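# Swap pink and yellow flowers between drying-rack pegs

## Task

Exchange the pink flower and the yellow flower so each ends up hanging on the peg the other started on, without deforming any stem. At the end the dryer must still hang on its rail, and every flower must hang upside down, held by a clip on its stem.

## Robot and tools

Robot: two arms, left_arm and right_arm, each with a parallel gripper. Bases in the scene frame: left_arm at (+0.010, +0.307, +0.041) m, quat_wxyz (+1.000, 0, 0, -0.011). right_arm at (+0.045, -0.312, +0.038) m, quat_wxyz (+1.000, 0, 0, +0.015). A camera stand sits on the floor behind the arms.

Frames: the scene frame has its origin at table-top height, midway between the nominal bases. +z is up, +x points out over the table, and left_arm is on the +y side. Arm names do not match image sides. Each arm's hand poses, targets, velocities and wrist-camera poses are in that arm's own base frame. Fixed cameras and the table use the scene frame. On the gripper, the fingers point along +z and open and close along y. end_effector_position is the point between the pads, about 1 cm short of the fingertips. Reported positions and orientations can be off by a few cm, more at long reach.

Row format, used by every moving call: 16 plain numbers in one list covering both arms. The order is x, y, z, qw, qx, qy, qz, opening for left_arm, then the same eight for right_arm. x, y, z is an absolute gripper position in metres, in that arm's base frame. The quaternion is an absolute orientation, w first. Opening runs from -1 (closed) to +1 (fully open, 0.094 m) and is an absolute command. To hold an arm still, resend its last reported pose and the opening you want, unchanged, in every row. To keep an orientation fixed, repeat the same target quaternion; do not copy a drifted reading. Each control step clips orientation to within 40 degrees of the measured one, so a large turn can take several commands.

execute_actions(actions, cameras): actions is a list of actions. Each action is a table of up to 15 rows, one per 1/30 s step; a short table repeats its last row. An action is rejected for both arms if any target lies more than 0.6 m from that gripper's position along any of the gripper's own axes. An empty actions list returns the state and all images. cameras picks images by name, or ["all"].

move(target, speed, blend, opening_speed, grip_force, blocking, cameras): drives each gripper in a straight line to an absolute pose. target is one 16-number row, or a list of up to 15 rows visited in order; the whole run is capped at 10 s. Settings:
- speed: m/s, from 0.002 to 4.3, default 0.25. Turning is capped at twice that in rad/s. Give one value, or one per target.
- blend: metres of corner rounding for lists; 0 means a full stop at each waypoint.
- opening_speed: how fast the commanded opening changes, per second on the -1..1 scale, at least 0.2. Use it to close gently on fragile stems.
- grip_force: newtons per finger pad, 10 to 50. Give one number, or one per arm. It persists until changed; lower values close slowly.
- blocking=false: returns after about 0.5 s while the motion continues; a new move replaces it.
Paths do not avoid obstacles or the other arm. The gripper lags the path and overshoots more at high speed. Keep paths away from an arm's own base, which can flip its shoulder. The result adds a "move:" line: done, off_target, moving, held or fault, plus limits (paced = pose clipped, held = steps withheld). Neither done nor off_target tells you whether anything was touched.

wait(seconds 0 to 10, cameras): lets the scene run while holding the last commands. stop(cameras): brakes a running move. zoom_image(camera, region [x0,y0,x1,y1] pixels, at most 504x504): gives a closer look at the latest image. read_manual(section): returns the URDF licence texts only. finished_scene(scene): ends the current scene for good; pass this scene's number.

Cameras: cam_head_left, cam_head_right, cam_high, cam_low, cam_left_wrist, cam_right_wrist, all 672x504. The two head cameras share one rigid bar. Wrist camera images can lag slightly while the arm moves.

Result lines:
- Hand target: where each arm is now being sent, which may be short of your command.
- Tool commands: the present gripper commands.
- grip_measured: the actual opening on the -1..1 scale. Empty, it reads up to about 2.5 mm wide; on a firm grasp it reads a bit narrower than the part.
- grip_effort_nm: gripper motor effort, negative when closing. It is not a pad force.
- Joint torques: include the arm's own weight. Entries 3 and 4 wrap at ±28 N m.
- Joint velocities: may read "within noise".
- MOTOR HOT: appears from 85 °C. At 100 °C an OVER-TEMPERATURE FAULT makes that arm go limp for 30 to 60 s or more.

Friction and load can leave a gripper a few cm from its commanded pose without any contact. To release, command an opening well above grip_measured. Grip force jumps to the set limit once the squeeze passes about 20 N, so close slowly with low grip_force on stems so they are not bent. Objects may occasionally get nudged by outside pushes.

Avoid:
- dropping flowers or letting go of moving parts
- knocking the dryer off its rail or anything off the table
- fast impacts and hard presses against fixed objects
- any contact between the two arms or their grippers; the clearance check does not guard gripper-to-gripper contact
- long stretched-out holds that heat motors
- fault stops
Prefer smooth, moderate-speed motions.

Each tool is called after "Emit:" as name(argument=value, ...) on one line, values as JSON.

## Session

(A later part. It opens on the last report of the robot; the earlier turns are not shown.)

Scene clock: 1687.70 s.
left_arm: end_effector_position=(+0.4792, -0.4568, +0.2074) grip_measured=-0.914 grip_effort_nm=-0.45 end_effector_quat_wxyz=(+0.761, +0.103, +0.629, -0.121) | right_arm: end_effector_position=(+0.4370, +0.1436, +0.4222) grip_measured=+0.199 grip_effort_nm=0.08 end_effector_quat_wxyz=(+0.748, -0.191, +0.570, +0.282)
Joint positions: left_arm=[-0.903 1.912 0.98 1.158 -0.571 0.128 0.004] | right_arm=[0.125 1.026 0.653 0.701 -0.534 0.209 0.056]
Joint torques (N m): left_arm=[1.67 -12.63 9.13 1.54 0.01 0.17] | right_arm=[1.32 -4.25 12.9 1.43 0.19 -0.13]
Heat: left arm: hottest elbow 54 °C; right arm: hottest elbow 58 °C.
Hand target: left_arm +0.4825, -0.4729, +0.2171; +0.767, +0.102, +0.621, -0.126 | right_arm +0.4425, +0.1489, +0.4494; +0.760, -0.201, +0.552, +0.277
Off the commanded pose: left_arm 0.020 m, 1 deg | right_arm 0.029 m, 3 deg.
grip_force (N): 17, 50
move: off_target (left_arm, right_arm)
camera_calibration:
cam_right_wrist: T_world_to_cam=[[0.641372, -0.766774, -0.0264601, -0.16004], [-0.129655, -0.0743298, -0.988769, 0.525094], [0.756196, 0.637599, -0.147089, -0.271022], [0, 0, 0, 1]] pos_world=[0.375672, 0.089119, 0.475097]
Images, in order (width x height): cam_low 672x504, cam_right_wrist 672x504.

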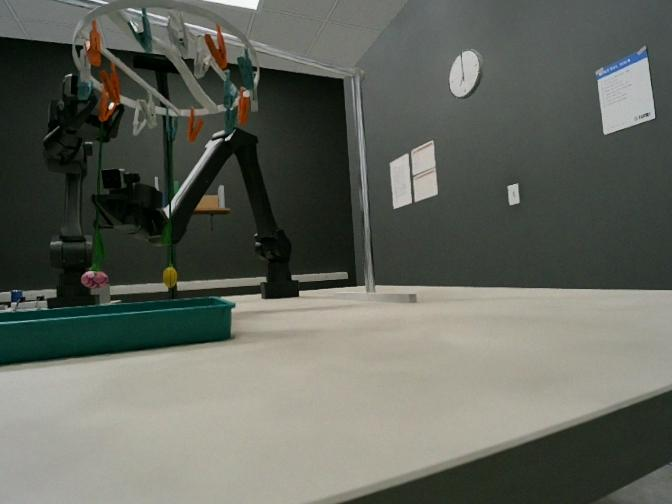

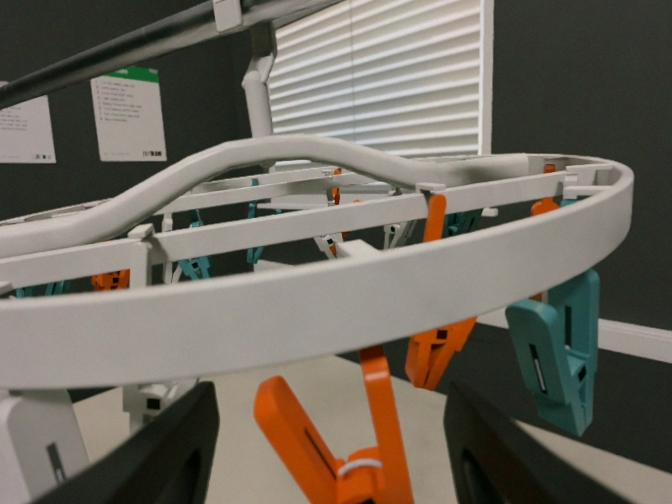

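Emit:
move(target=[0.4833,-0.4737,0.2170,0.7668,0.1022,0.6209,-0.1262,-1.0,0.4443,0.1495,0.4440,0.7602,-0.2010,0.5523,0.2767,-0.9], speed=0.05, opening_speed=0.7, cameras=["cam_right_wrist", "cam_low", "cam_head_left", "cam_head_right"])

Emit:
zoom_image(camera="cam_low", region=[85, 105, 125, 145])

Emit:
zoom_image(camera="cam_head_left", region=[340, 45, 380, 85])

Emit:
zoom_image(camera="cam_right_wrist", region=[230, 304, 430, 504])

Scene clock: 1695.93 s.
left_arm: end_effector_position=(+0.4790, -0.4570, +0.2074) grip_measured=-0.914 grip_effort_nm=-0.45 end_effector_quat_wxyz=(+0.761, +0.103, +0.629, -0.121) | right_arm: end_effector_position=(+0.4393, +0.1439, +0.4188) grip_measured=-0.571 grip_effort_nm=-1.02 end_effector_quat_wxyz=(+0.746, -0.190, +0.573, +0.282)
Joint positions: left_arm=[-0.904 1.912 0.98 1.158 -0.571 0.128 0.004] | right_arm=[0.125 1.034 0.653 0.701 -0.532 0.209 0.02]
Joint torques (N m): left_arm=[1.67 -12.63 9.14 1.55 0.01 0.16] | right_arm=[1.38 -4.37 12.05 2.24 0.16 -0.11]
Heat: left arm: hottest elbow 54 °C; right arm: hottest elbow 57 °C.
Hand target: left_arm +0.4825, -0.4730, +0.2171; +0.767, +0.102, +0.621, -0.126 | right_arm +0.4429, +0.1490, +0.4435; +0.760, -0.201, +0.552, +0.277
Off the commanded pose: left_arm 0.020 m, 1 deg | right_arm 0.026 m, 3 deg.
grip_force (N): 17, 50
move: off_target (left_arm, right_arm)
camera_calibration:
cam_right_wrist: T_world_to_cam=[[0.64021, -0.767592, -0.0305778, -0.159074], [-0.137243, -0.075122, -0.987685, 0.525048], [0.755841, 0.636522, -0.15344, -0.270656], [0, 0, 0, 1]] pos_world=[0.378473, 0.0896176, 0.472188]
Images, in order (width x height): cam_head_left 672x504, cam_head_right 672x504, cam_low 672x504, cam_right_wrist 672x504.

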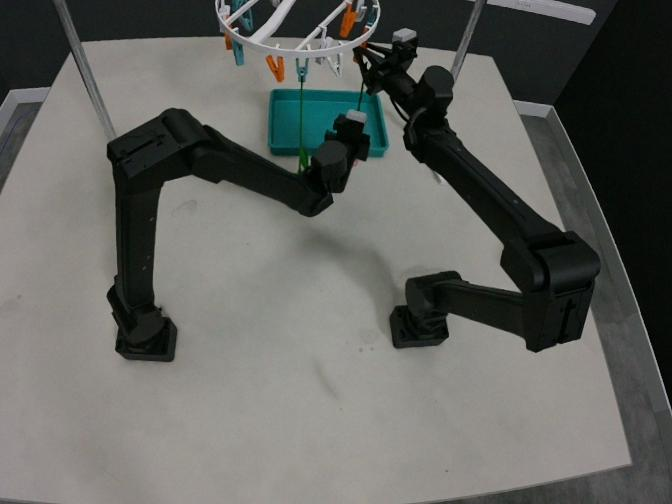

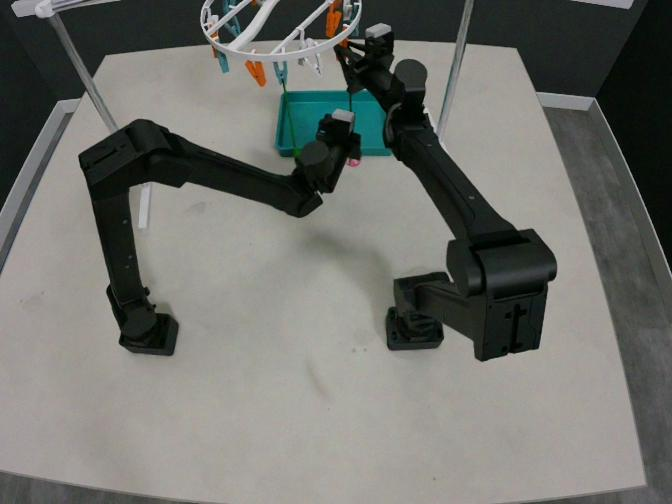

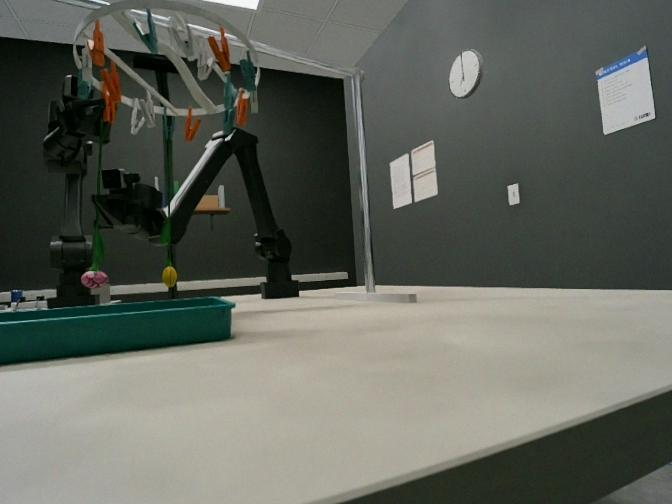

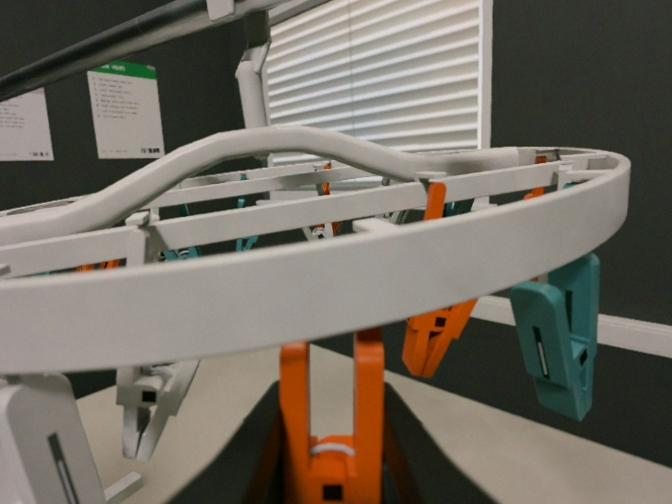

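Scaled by 12.600 from the camera's 672x504 image, which has a finer 960x720 frame.

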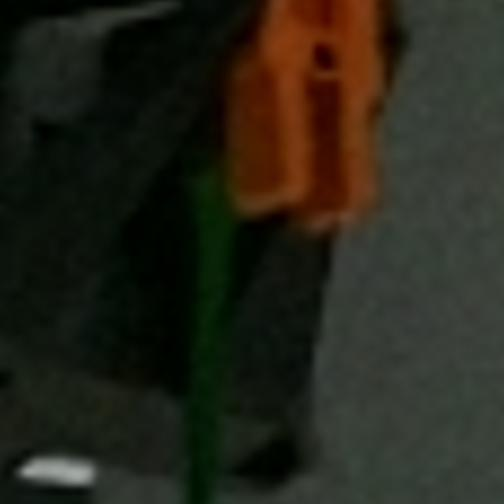

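Scaled by 12.600 from the camera's 672x504 image, which has a finer 960x720 frame.

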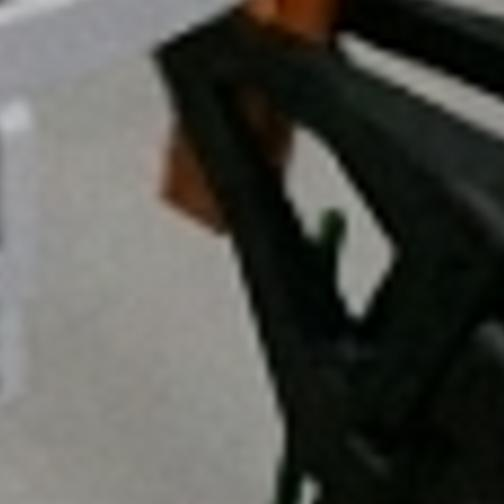

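Scaled by 2.520 from the camera's 672x504 image, which has a finer 960x720 frame.

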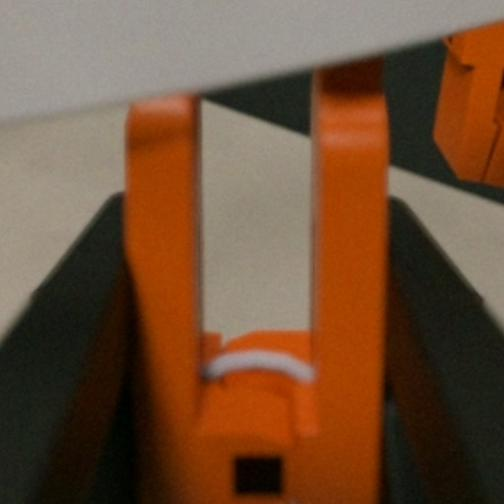

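Emit:
move(target=[0.4971,-0.4621,0.2190,0.7668,0.1022,0.6209,-0.1262,-1.0,0.4443,0.1495,0.4440,0.7602,-0.2010,0.5523,0.2767,-0.9], speed=0.03, cameras=["cam_low", "cam_head_left"])

Emit:
zoom_image(camera="cam_low", region=[85, 105, 125, 145])

Emit:
zoom_image(camera="cam_head_left", region=[340, 45, 380, 85])

Scene clock: 1716.60 s.
left_arm: end_effector_position=(+0.4829, -0.4563, +0.2059) grip_measured=-0.914 grip_effort_nm=-0.45 end_effector_quat_wxyz=(+0.759, +0.112, +0.629, -0.124) | right_arm: end_effector_position=(+0.4393, +0.1439, +0.4188) grip_measured=-0.571 grip_effort_nm=-1.03 end_effector_quat_wxyz=(+0.746, -0.190, +0.573, +0.282)
Joint positions: left_arm=[-0.892 1.912 0.98 1.148 -0.544 0.128 0.004] | right_arm=[0.125 1.034 0.653 0.701 -0.532 0.209 0.02]
Joint torques (N m): left_arm=[3.43 -13.1 9.03 1.54 0.22 0.06] | right_arm=[1.49 -4.37 11.97 2.19 0.15 -0.12]
Heat: left arm: hottest elbow 55 °C; right arm: hottest elbow 57 °C.
Hand target: left_arm +0.4963, -0.4613, +0.2191; +0.767, +0.102, +0.621, -0.126 | right_arm +0.4429, +0.1490, +0.4435; +0.760, -0.201, +0.552, +0.277
Off the commanded pose: left_arm 0.020 m, 2 deg | right_arm 0.026 m, 3 deg.
grip_force (N): 17, 50
move: off_target (left_arm, right_arm)
Images, in order (width x height): cam_head_left 672x504, cam_low 672x504.

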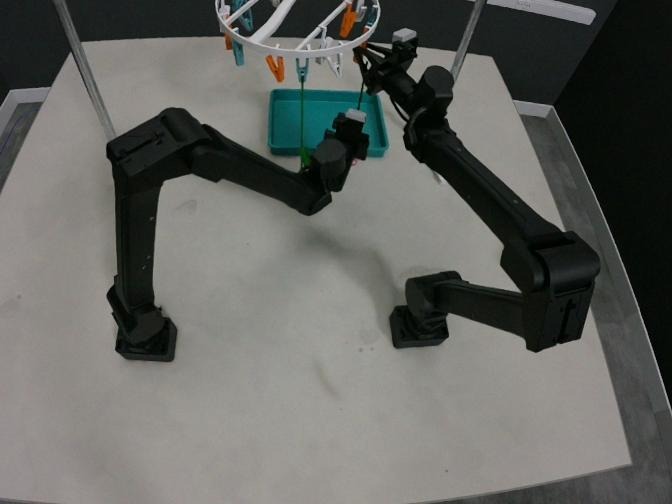

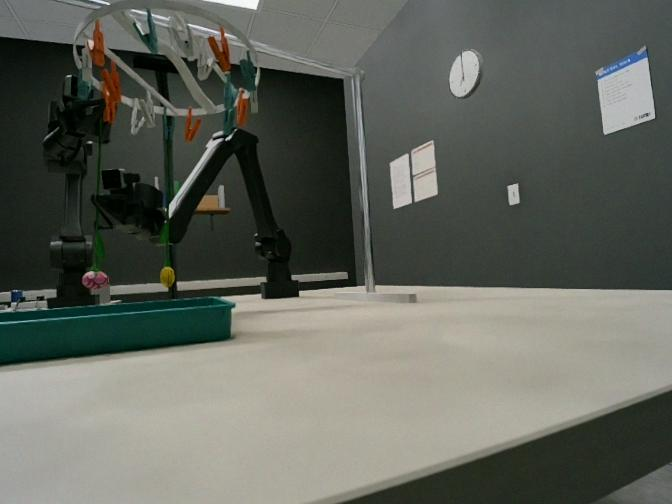

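Scaled by 12.600 from the camera's 672x504 image, which has a finer 960x720 frame.

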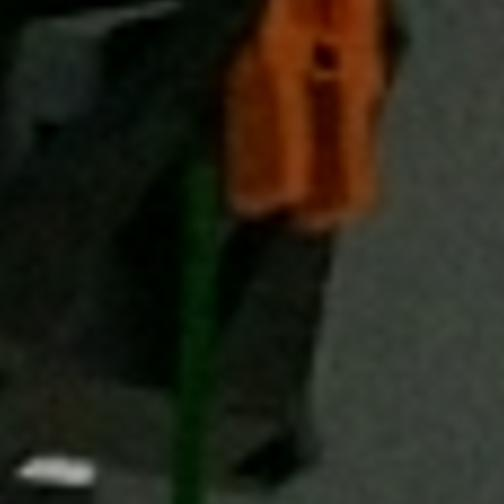

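Scaled by 12.600 from the camera's 672x504 image, which has a finer 960x720 frame.

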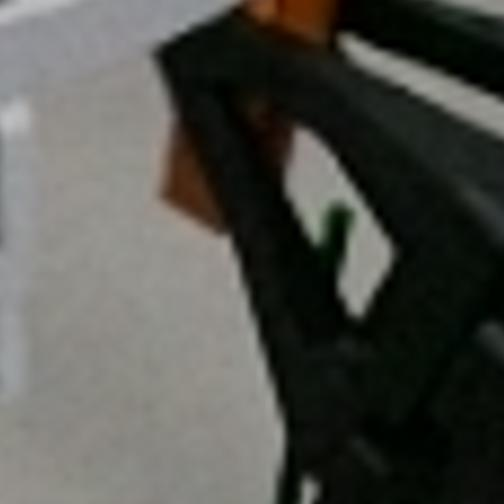

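Emit:
move(target=[0.5033,-0.4556,0.2200,0.7668,0.1022,0.6209,-0.1262,-1.0,0.4443,0.1495,0.4440,0.7602,-0.2010,0.5523,0.2767,-0.9], speed=0.03, cameras=["cam_low", "cam_head_left"])

Emit:
zoom_image(camera="cam_low", region=[85, 105, 125, 145])

Emit:
zoom_image(camera="cam_head_left", region=[340, 45, 380, 85])

Scene clock: 1727.83 s.
left_arm: end_effector_position=(+0.4896, -0.4509, +0.2054) grip_measured=-0.914 grip_effort_nm=-0.45 end_effector_quat_wxyz=(+0.759, +0.114, +0.629, -0.122) | right_arm: end_effector_position=(+0.4393, +0.1439, +0.4188) grip_measured=-0.571 grip_effort_nm=-1.03 end_effector_quat_wxyz=(+0.746, -0.190, +0.573, +0.282)
Joint positions: left_arm=[-0.876 1.912 0.98 1.144 -0.528 0.128 0.004] | right_arm=[0.125 1.034 0.653 0.701 -0.532 0.209 0.02]
Joint torques (N m): left_arm=[3.31 -13.45 8.87 1.57 0.23 0] | right_arm=[1.38 -4.19 12.03 2.19 0.14 -0.12]
Heat: left arm: hottest elbow 55 °C; right arm: hottest elbow 57 °C.
Hand target: left_arm +0.5025, -0.4549, +0.2201; +0.767, +0.102, +0.621, -0.126 | right_arm +0.4429, +0.1490, +0.4435; +0.760, -0.201, +0.552, +0.277
Off the commanded pose: left_arm 0.021 m, 2 deg | right_arm 0.026 m, 3 deg.
grip_force (N): 17, 50
move: off_target (left_arm, right_arm)
Images, in order (width x height): cam_head_left 672x504, cam_low 672x504.

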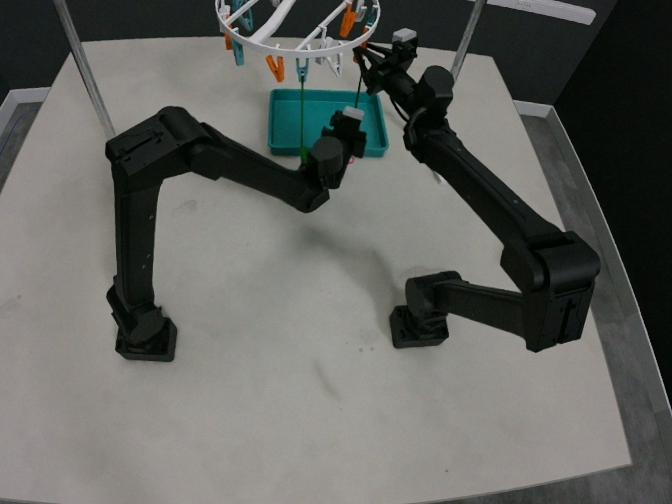

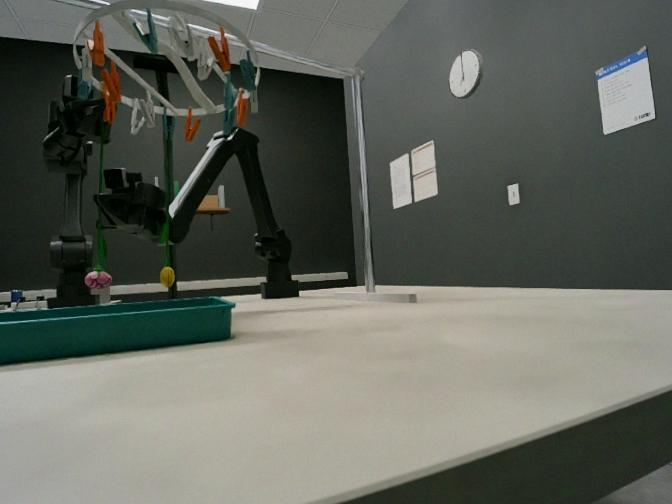

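Scaled by 12.600 from the camera's 672x504 image, which has a finer 960x720 frame.

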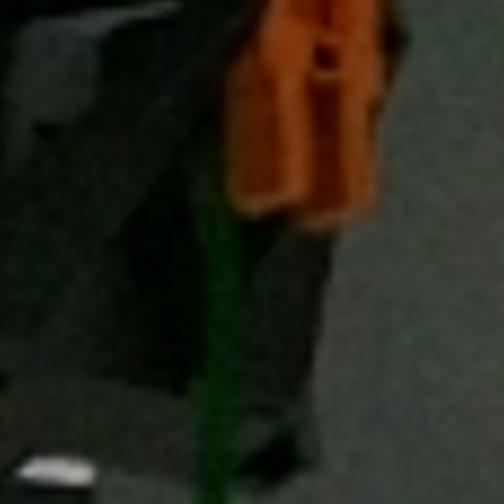

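Scaled by 12.600 from the camera's 672x504 image, which has a finer 960x720 frame.

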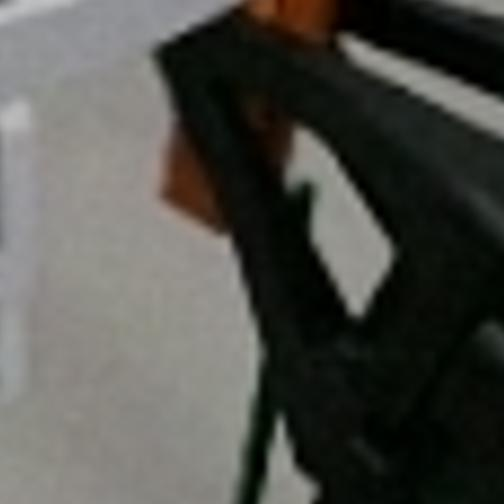

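Emit:
move(target=[0.5033,-0.4556,0.2200,0.7758,0.1006,0.6098,-0.1275,-1.0,0.4443,0.1495,0.4400,0.7602,-0.2010,0.5523,0.2767,-0.9], speed=0.03, cameras=["cam_low", "cam_head_left"])

Emit:
zoom_image(camera="cam_low", region=[85, 105, 125, 145])

Emit:
zoom_image(camera="cam_head_left", region=[340, 45, 380, 85])

Scene clock: 1746.53 s.
left_arm: end_effector_position=(+0.4898, -0.4510, +0.2036) grip_measured=-0.914 grip_effort_nm=-0.45 end_effector_quat_wxyz=(+0.761, +0.114, +0.626, -0.124) | right_arm: end_effector_position=(+0.4404, +0.1441, +0.4178) grip_measured=-0.572 grip_effort_nm=-1.03 end_effector_quat_wxyz=(+0.746, -0.190, +0.573, +0.282)
Joint positions: left_arm=[-0.874 1.92 0.98 1.16 -0.523 0.13 0.004] | right_arm=[0.125 1.039 0.653 0.706 -0.532 0.209 0.02]
Joint torques (N m): left_arm=[3.37 -12.81 8.96 2.85 0.22 0.18] | right_arm=[1.55 -4.37 11.41 2.48 0.14 -0.11]
Heat: left arm: hottest elbow 55 °C; right arm: hottest elbow 57 °C.
Hand target: left_arm +0.5023, -0.4547, +0.2202; +0.776, +0.101, +0.610, -0.128 | right_arm +0.4433, +0.1491, +0.4395; +0.760, -0.201, +0.553, +0.277
Off the commanded pose: left_arm 0.022 m, 3 deg | right_arm 0.023 m, 3 deg.
grip_force (N): 17, 50
move: off_target (left_arm, right_arm)
Images, in order (width x height): cam_head_left 672x504, cam_low 672x504.

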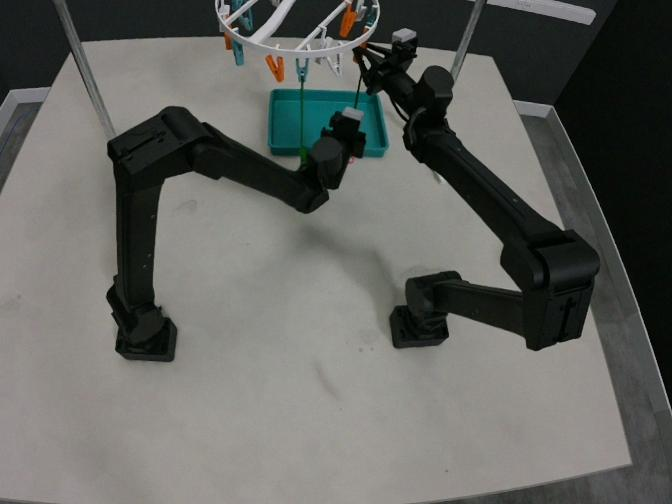

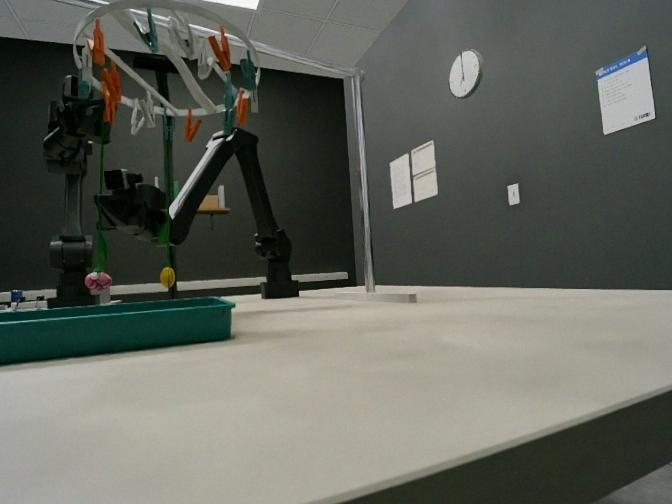

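Scaled by 12.600 from the camera's 672x504 image, which has a finer 960x720 frame.

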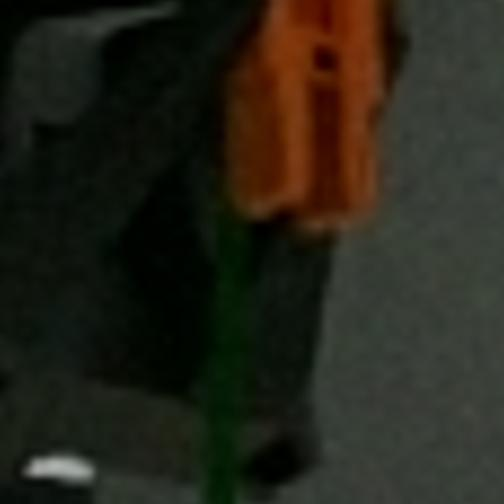

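Scaled by 12.600 from the camera's 672x504 image, which has a finer 960x720 frame.

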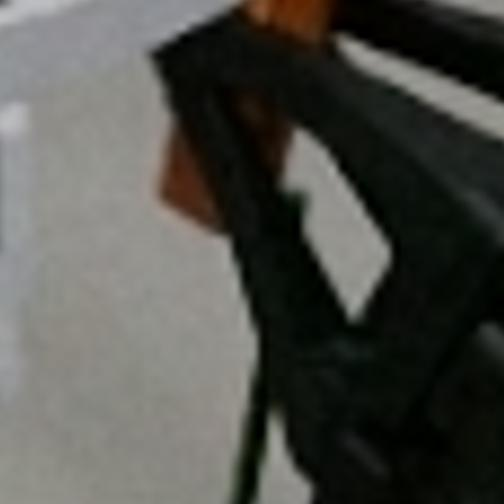

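Emit:
move(target=[0.5033,-0.4556,0.2270,0.7854,0.0984,0.5973,-0.1294,-1.0,0.4443,0.1495,0.4400,0.7602,-0.2010,0.5523,0.2767,-0.9], speed=0.03, cameras=["cam_low", "cam_head_left"])

Emit:
zoom_image(camera="cam_low", region=[85, 105, 125, 145])

Emit:
zoom_image(camera="cam_head_left", region=[340, 45, 380, 85])

Scene clock: 1756.20 s.
left_arm: end_effector_position=(+0.4902, -0.4514, +0.2120) grip_measured=-0.914 grip_effort_nm=-0.45 end_effector_quat_wxyz=(+0.772, +0.111, +0.613, -0.127) | right_arm: end_effector_position=(+0.4404, +0.1441, +0.4178) grip_measured=-0.572 grip_effort_nm=-1.03 end_effector_quat_wxyz=(+0.746, -0.190, +0.573, +0.282)
Joint positions: left_arm=[-0.873 1.924 0.987 1.196 -0.517 0.146 0.004] | right_arm=[0.125 1.039 0.653 0.706 -0.532 0.209 0.02]
Joint torques (N m): left_arm=[3.43 -12.98 8.92 2.78 0.22 0.13] | right_arm=[1.32 -4.54 11.41 2.51 0.15 -0.13]
Heat: left arm: hottest elbow 55 °C; right arm: hottest elbow 57 °C.
Hand target: left_arm +0.5024, -0.4547, +0.2270; +0.785, +0.098, +0.597, -0.129 | right_arm +0.4433, +0.1491, +0.4395; +0.760, -0.201, +0.553, +0.277
Off the commanded pose: left_arm 0.020 m, 3 deg | right_arm 0.023 m, 3 deg.
grip_force (N): 17, 50
move: off_target (left_arm, right_arm)
Images, in order (width x height): cam_head_left 672x504, cam_low 672x504.

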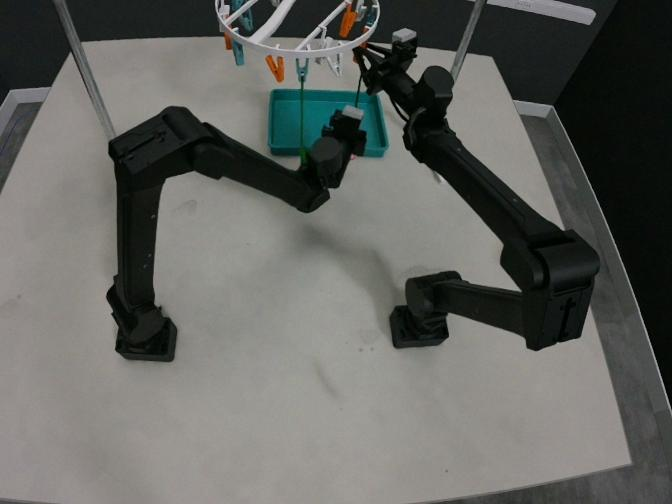

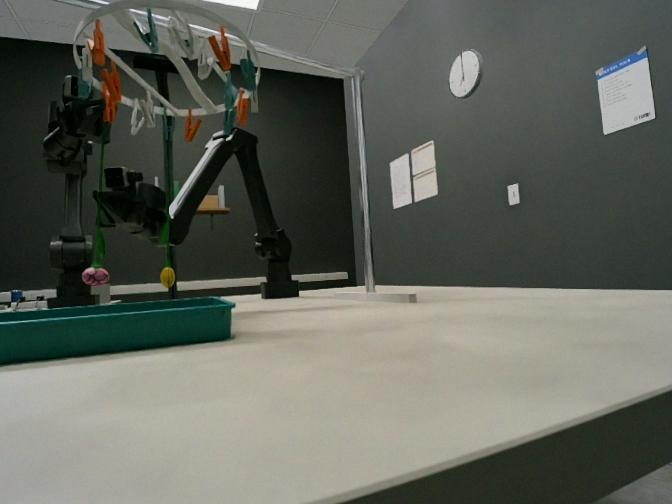

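Scaled by 12.600 from the camera's 672x504 image, which has a finer 960x720 frame.

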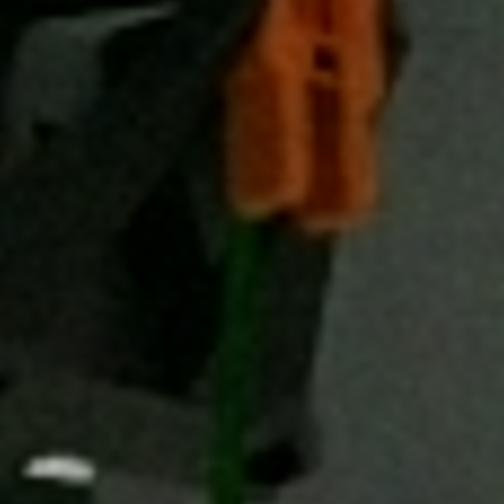

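Scaled by 12.600 from the camera's 672x504 image, which has a finer 960x720 frame.

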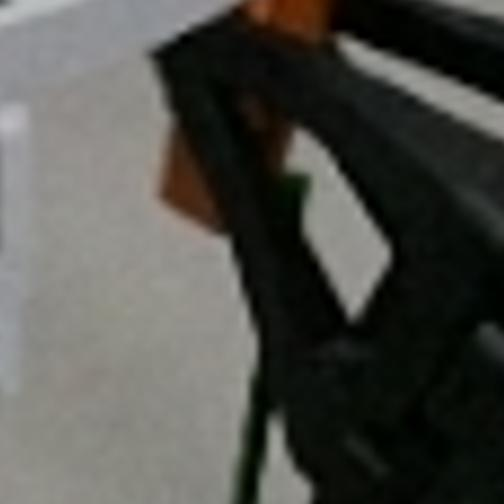

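Emit:
move(target=[0.5078,-0.4510,0.2270,0.7854,0.0984,0.5973,-0.1294,-1.0,0.4443,0.1495,0.4400,0.7602,-0.2010,0.5523,0.2767,-0.9], speed=0.03, cameras=["cam_low", "cam_head_left"])

Emit:
zoom_image(camera="cam_low", region=[85, 105, 125, 145])

Emit:
zoom_image(camera="cam_head_left", region=[340, 45, 380, 85])

Scene clock: 1766.73 s.
left_arm: end_effector_position=(+0.4949, -0.4473, +0.2120) grip_measured=-0.914 grip_effort_nm=-0.45 end_effector_quat_wxyz=(+0.772, +0.112, +0.613, -0.125) | right_arm: end_effector_position=(+0.4404, +0.1441, +0.4178) grip_measured=-0.572 grip_effort_nm=-1.03 end_effector_quat_wxyz=(+0.746, -0.190, +0.573, +0.282)
Joint positions: left_arm=[-0.861 1.925 0.987 1.196 -0.505 0.147 0.004] | right_arm=[0.125 1.039 0.653 0.706 -0.532 0.209 0.02]
Joint torques (N m): left_arm=[3.43 -12.86 8.81 2.77 0.23 0.12] | right_arm=[1.38 -4.54 11.49 2.45 0.14 -0.13]
Heat: left arm: hottest elbow 57 °C; right arm: hottest elbow 57 °C.
Hand target: left_arm +0.5070, -0.4501, +0.2271; +0.785, +0.098, +0.597, -0.129 | right_arm +0.4433, +0.1491, +0.4395; +0.760, -0.201, +0.553, +0.277
Off the commanded pose: left_arm 0.020 m, 3 deg | right_arm 0.023 m, 3 deg.
grip_force (N): 17, 50
move: off_target (left_arm, right_arm)
Images, in order (width x height): cam_head_left 672x504, cam_low 672x504.

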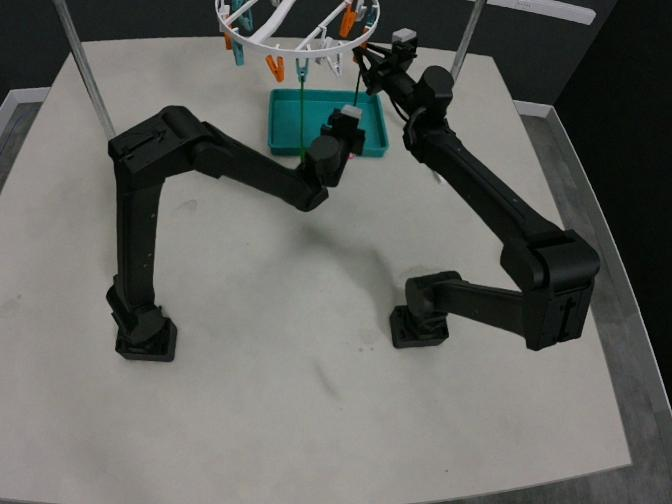

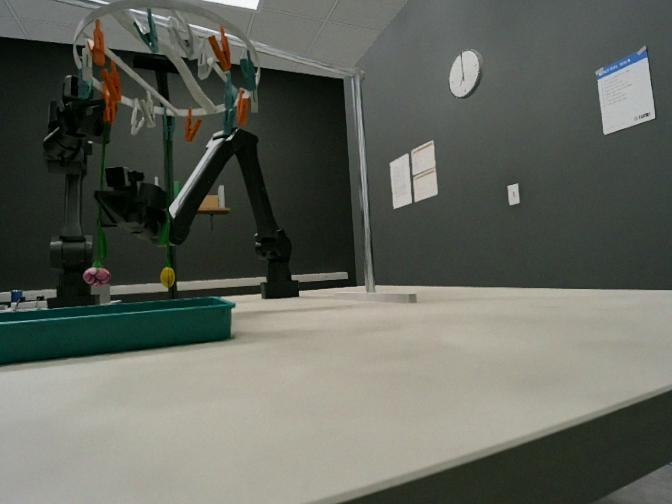

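Scaled by 12.600 from the camera's 672x504 image, which has a finer 960x720 frame.

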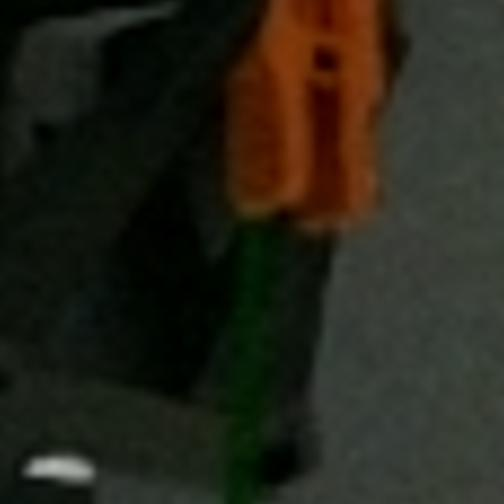

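Scaled by 12.600 from the camera's 672x504 image, which has a finer 960x720 frame.

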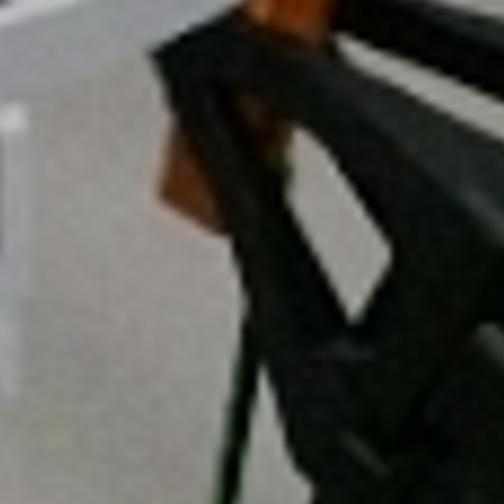

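Emit:
move(target=[0.5113,-0.4474,0.2270,0.7854,0.0984,0.5973,-0.1294,-1.0,0.4443,0.1495,0.4400,0.7602,-0.2010,0.5523,0.2767,-0.9], speed=0.03, cameras=["cam_low", "cam_head_left"])

Emit:
zoom_image(camera="cam_low", region=[90, 110, 120, 140])

Emit:
zoom_image(camera="cam_head_left", region=[340, 45, 380, 85])

Scene clock: 1772.40 s.
left_arm: end_effector_position=(+0.4986, -0.4440, +0.2122) grip_measured=-0.914 grip_effort_nm=-0.46 end_effector_quat_wxyz=(+0.773, +0.112, +0.612, -0.124) | right_arm: end_effector_position=(+0.4404, +0.1441, +0.4178) grip_measured=-0.572 grip_effort_nm=-1.03 end_effector_quat_wxyz=(+0.746, -0.190, +0.573, +0.282)
Joint positions: left_arm=[-0.851 1.925 0.987 1.196 -0.496 0.147 0.004] | right_arm=[0.125 1.039 0.653 0.706 -0.532 0.209 0.02]
Joint torques (N m): left_arm=[3.43 -12.92 8.73 2.73 0.23 0.08] | right_arm=[1.44 -4.25 11.43 2.51 0.15 -0.12]
Heat: left arm: hottest elbow 57 °C; right arm: hottest elbow 57 °C.
Hand target: left_arm +0.5105, -0.4466, +0.2271; +0.785, +0.099, +0.597, -0.129 | right_arm +0.4433, +0.1491, +0.4395; +0.760, -0.201, +0.553, +0.277
Off the commanded pose: left_arm 0.020 m, 3 deg | right_arm 0.023 m, 3 deg.
grip_force (N): 17, 50
move: off_target (left_arm, right_arm)
Images, in order (width x height): cam_head_left 672x504, cam_low 672x504.

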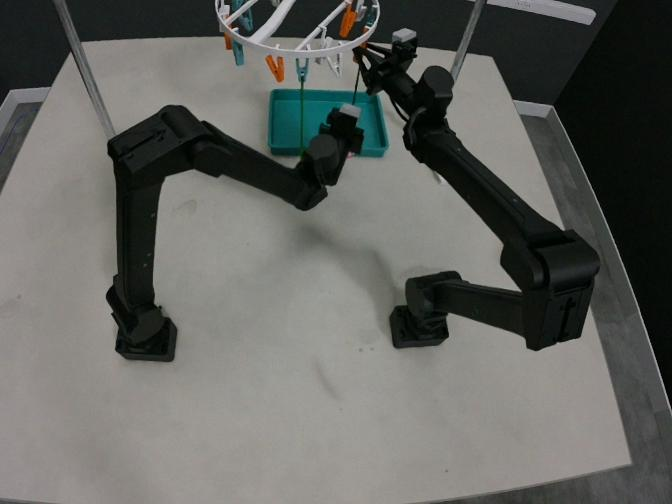

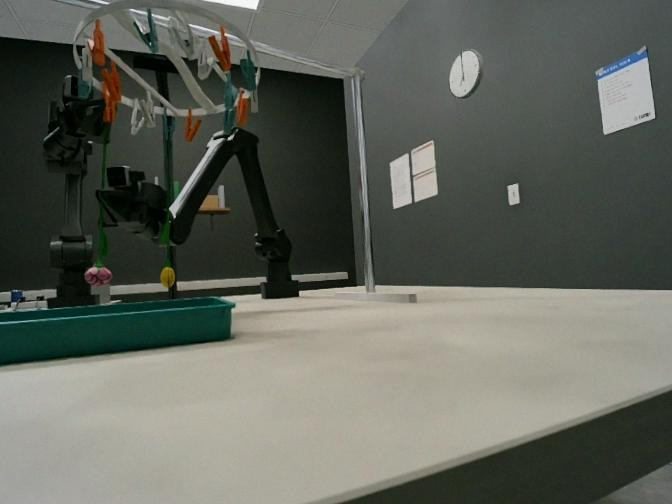

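Scaled by 16.800 from the camera's 672x504 image, which has a finer 960x720 frame.

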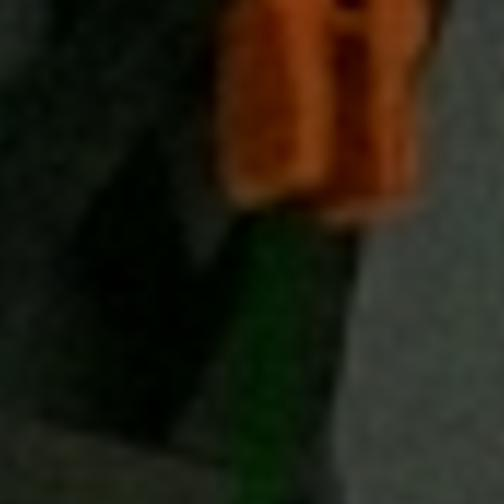

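Scaled by 12.600 from the camera's 672x504 image, which has a finer 960x720 frame.

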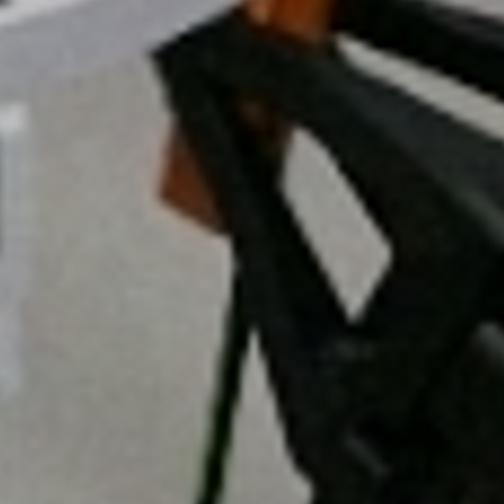

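Emit:
move(target=[0.5148,-0.4438,0.2270,0.7854,0.0984,0.5973,-0.1294,-1.0,0.4443,0.1495,0.4400,0.7602,-0.2010,0.5523,0.2767,-0.9], speed=0.03, cameras=["cam_low", "cam_head_left"])

Emit:
zoom_image(camera="cam_low", region=[90, 110, 120, 140])

Emit:
zoom_image(camera="cam_head_left", region=[340, 45, 380, 85])

Scene clock: 1778.67 s.
left_arm: end_effector_position=(+0.5023, -0.4407, +0.2124) grip_measured=-0.914 grip_effort_nm=-0.45 end_effector_quat_wxyz=(+0.773, +0.113, +0.612, -0.124) | right_arm: end_effector_position=(+0.4404, +0.1441, +0.4178) grip_measured=-0.572 grip_effort_nm=-1.03 end_effector_quat_wxyz=(+0.746, -0.190, +0.573, +0.282)
Joint positions: left_arm=[-0.842 1.925 0.987 1.196 -0.487 0.147 0.004] | right_arm=[0.125 1.039 0.653 0.706 -0.532 0.209 0.02]
Joint torques (N m): left_arm=[3.37 -12.92 8.69 2.67 0.19 0.03] | right_arm=[1.49 -4.48 11.49 2.48 0.15 -0.12]
Heat: left arm: hottest elbow 58 °C; right arm: hottest elbow 57 °C.
Hand target: left_arm +0.5141, -0.4430, +0.2271; +0.785, +0.098, +0.597, -0.129 | right_arm +0.4433, +0.1491, +0.4395; +0.760, -0.201, +0.553, +0.277
Off the commanded pose: left_arm 0.019 m, 3 deg | right_arm 0.023 m, 3 deg.
grip_force (N): 17, 50
move: off_target (left_arm, right_arm)
Images, in order (width x height): cam_head_left 672x504, cam_low 672x504.

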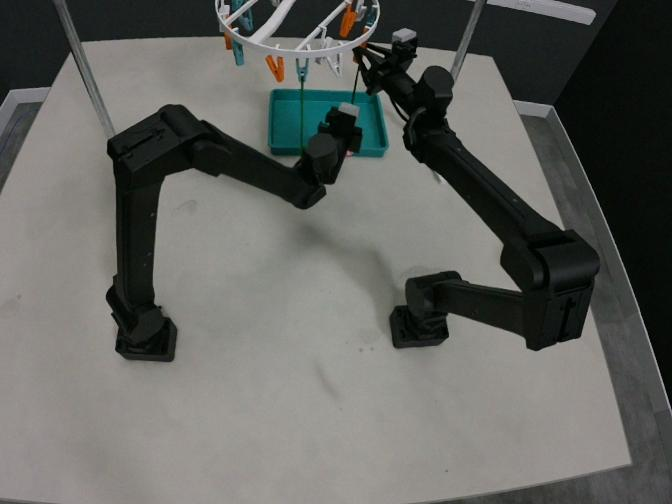

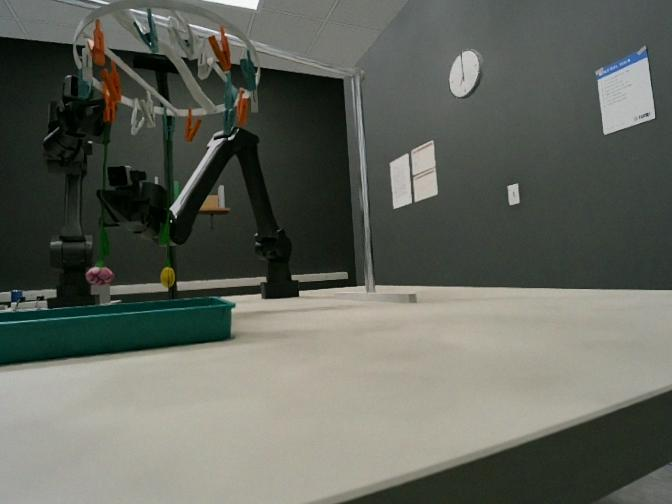

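Scaled by 16.800 from the camera's 672x504 image, which has a finer 960x720 frame.

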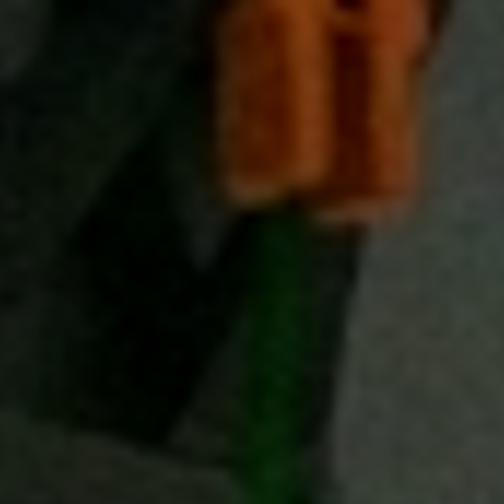

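Scaled by 12.600 from the camera's 672x504 image, which has a finer 960x720 frame.

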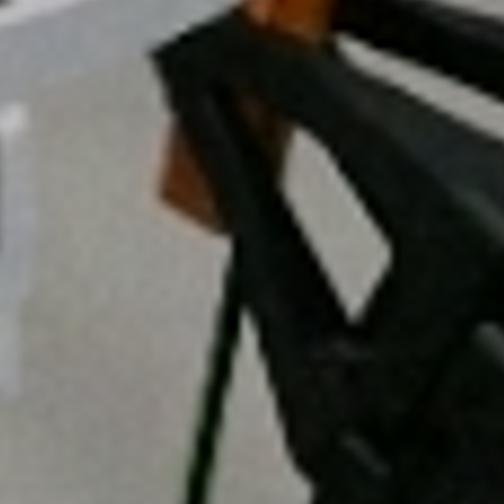

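Emit:
move(target=[0.5148,-0.4438,0.2270,0.7854,0.0984,0.5973,-0.1294,-1.0,0.4443,0.1495,0.4400,0.7602,-0.2010,0.5523,0.2767,-0.4], speed=0.03, opening_speed=0.3, cameras=["cam_low", "cam_head_left", "cam_right_wrist"])

Emit:
zoom_image(camera="cam_low", region=[90, 110, 120, 140])

Emit:
zoom_image(camera="cam_right_wrist", region=[230, 304, 430, 504])

Emit:
zoom_image(camera="cam_head_left", region=[340, 45, 380, 85])

Scene clock: 1797.50 s.
left_arm: end_effector_position=(+0.5023, -0.4407, +0.2124) grip_measured=-0.914 grip_effort_nm=-0.45 end_effector_quat_wxyz=(+0.773, +0.113, +0.612, -0.124) | right_arm: end_effector_position=(+0.4404, +0.1441, +0.4178) grip_measured=-0.402 grip_effort_nm=0.07 end_effector_quat_wxyz=(+0.746, -0.191, +0.573, +0.281)
Joint positions: left_arm=[-0.842 1.925 0.987 1.196 -0.487 0.147 0.004] | right_arm=[0.125 1.039 0.653 0.707 -0.532 0.205 0.028]
Joint torques (N m): left_arm=[3.37 -12.92 8.69 2.69 0.21 0.04] | right_arm=[1.44 -4.37 11.45 2.44 0.13 -0.09]
Heat: left arm: hottest elbow 58 °C; right arm: hottest elbow 57 °C.
Hand target: left_arm +0.5141, -0.4429, +0.2271; +0.785, +0.098, +0.597, -0.129 | right_arm +0.4433, +0.1491, +0.4395; +0.760, -0.201, +0.553, +0.277
Off the commanded pose: left_arm 0.019 m, 3 deg | right_arm 0.023 m, 3 deg.
grip_force (N): 17, 50
move: off_target (left_arm, right_arm)
camera_calibration:
cam_right_wrist: T_world_to_cam=[[0.639691, -0.768157, -0.0270212, -0.160814], [-0.134378, -0.0771528, -0.987922, 0.523405], [0.756795, 0.635596, -0.152577, -0.272288], [0, 0, 0, 1]] pos_world=[0.379272, 0.089917, 0.471193]
Images, in order (width x height): cam_head_left 672x504, cam_low 672x504, cam_right_wrist 672x504.

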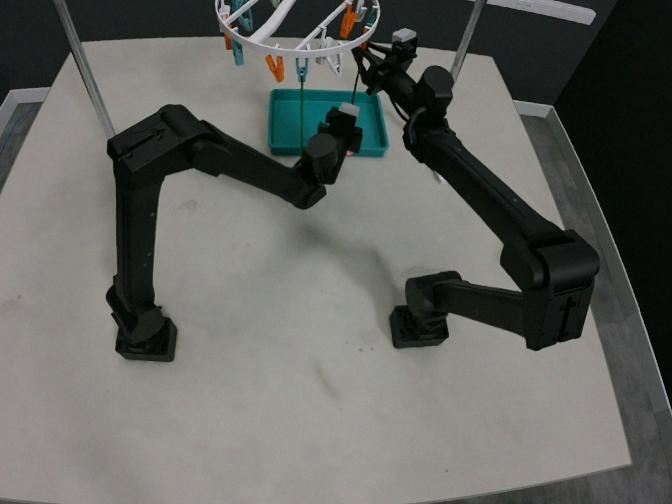

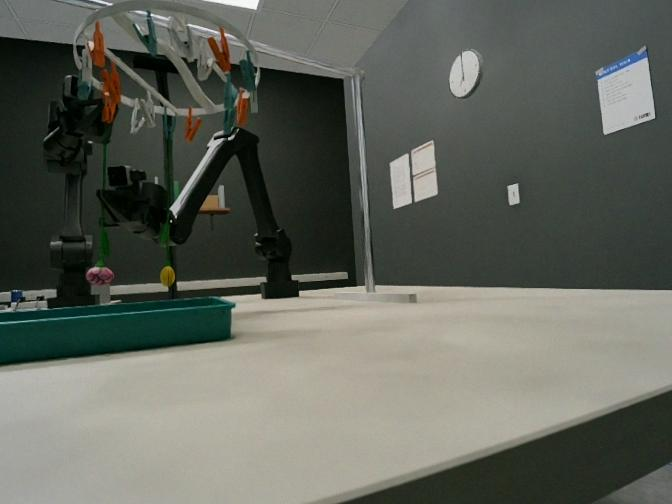

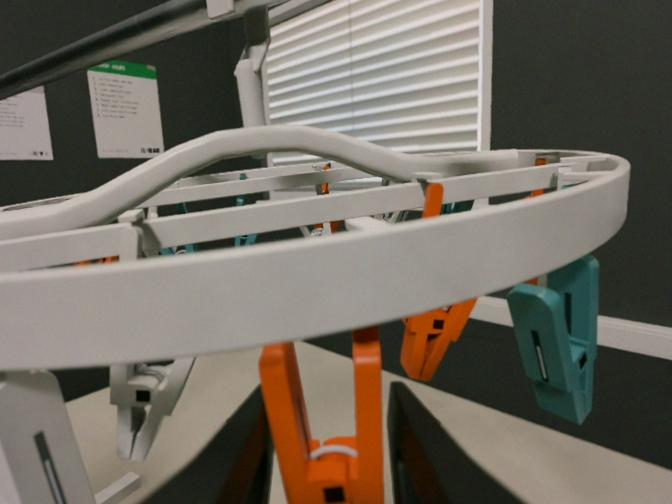

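Scaled by 16.800 from the camera's 672x504 image, which has a finer 960x720 frame.

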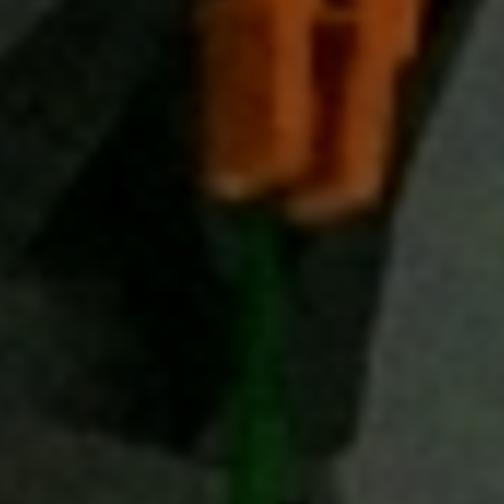

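Scaled by 2.520 from the camera's 672x504 image, which has a finer 960x720 frame.

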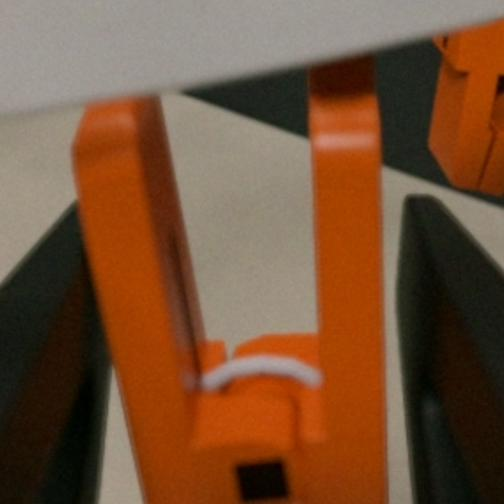

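Scaled by 12.600 from the camera's 672x504 image, which has a finer 960x720 frame.

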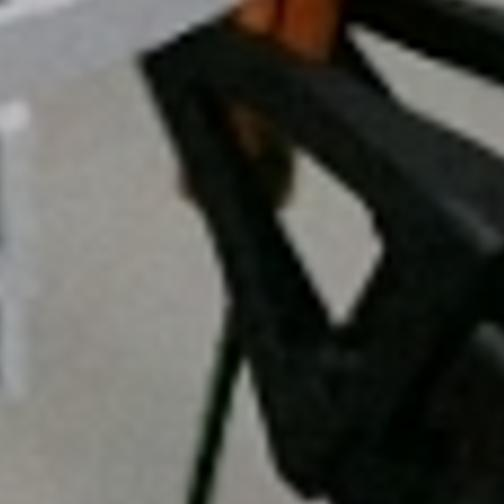

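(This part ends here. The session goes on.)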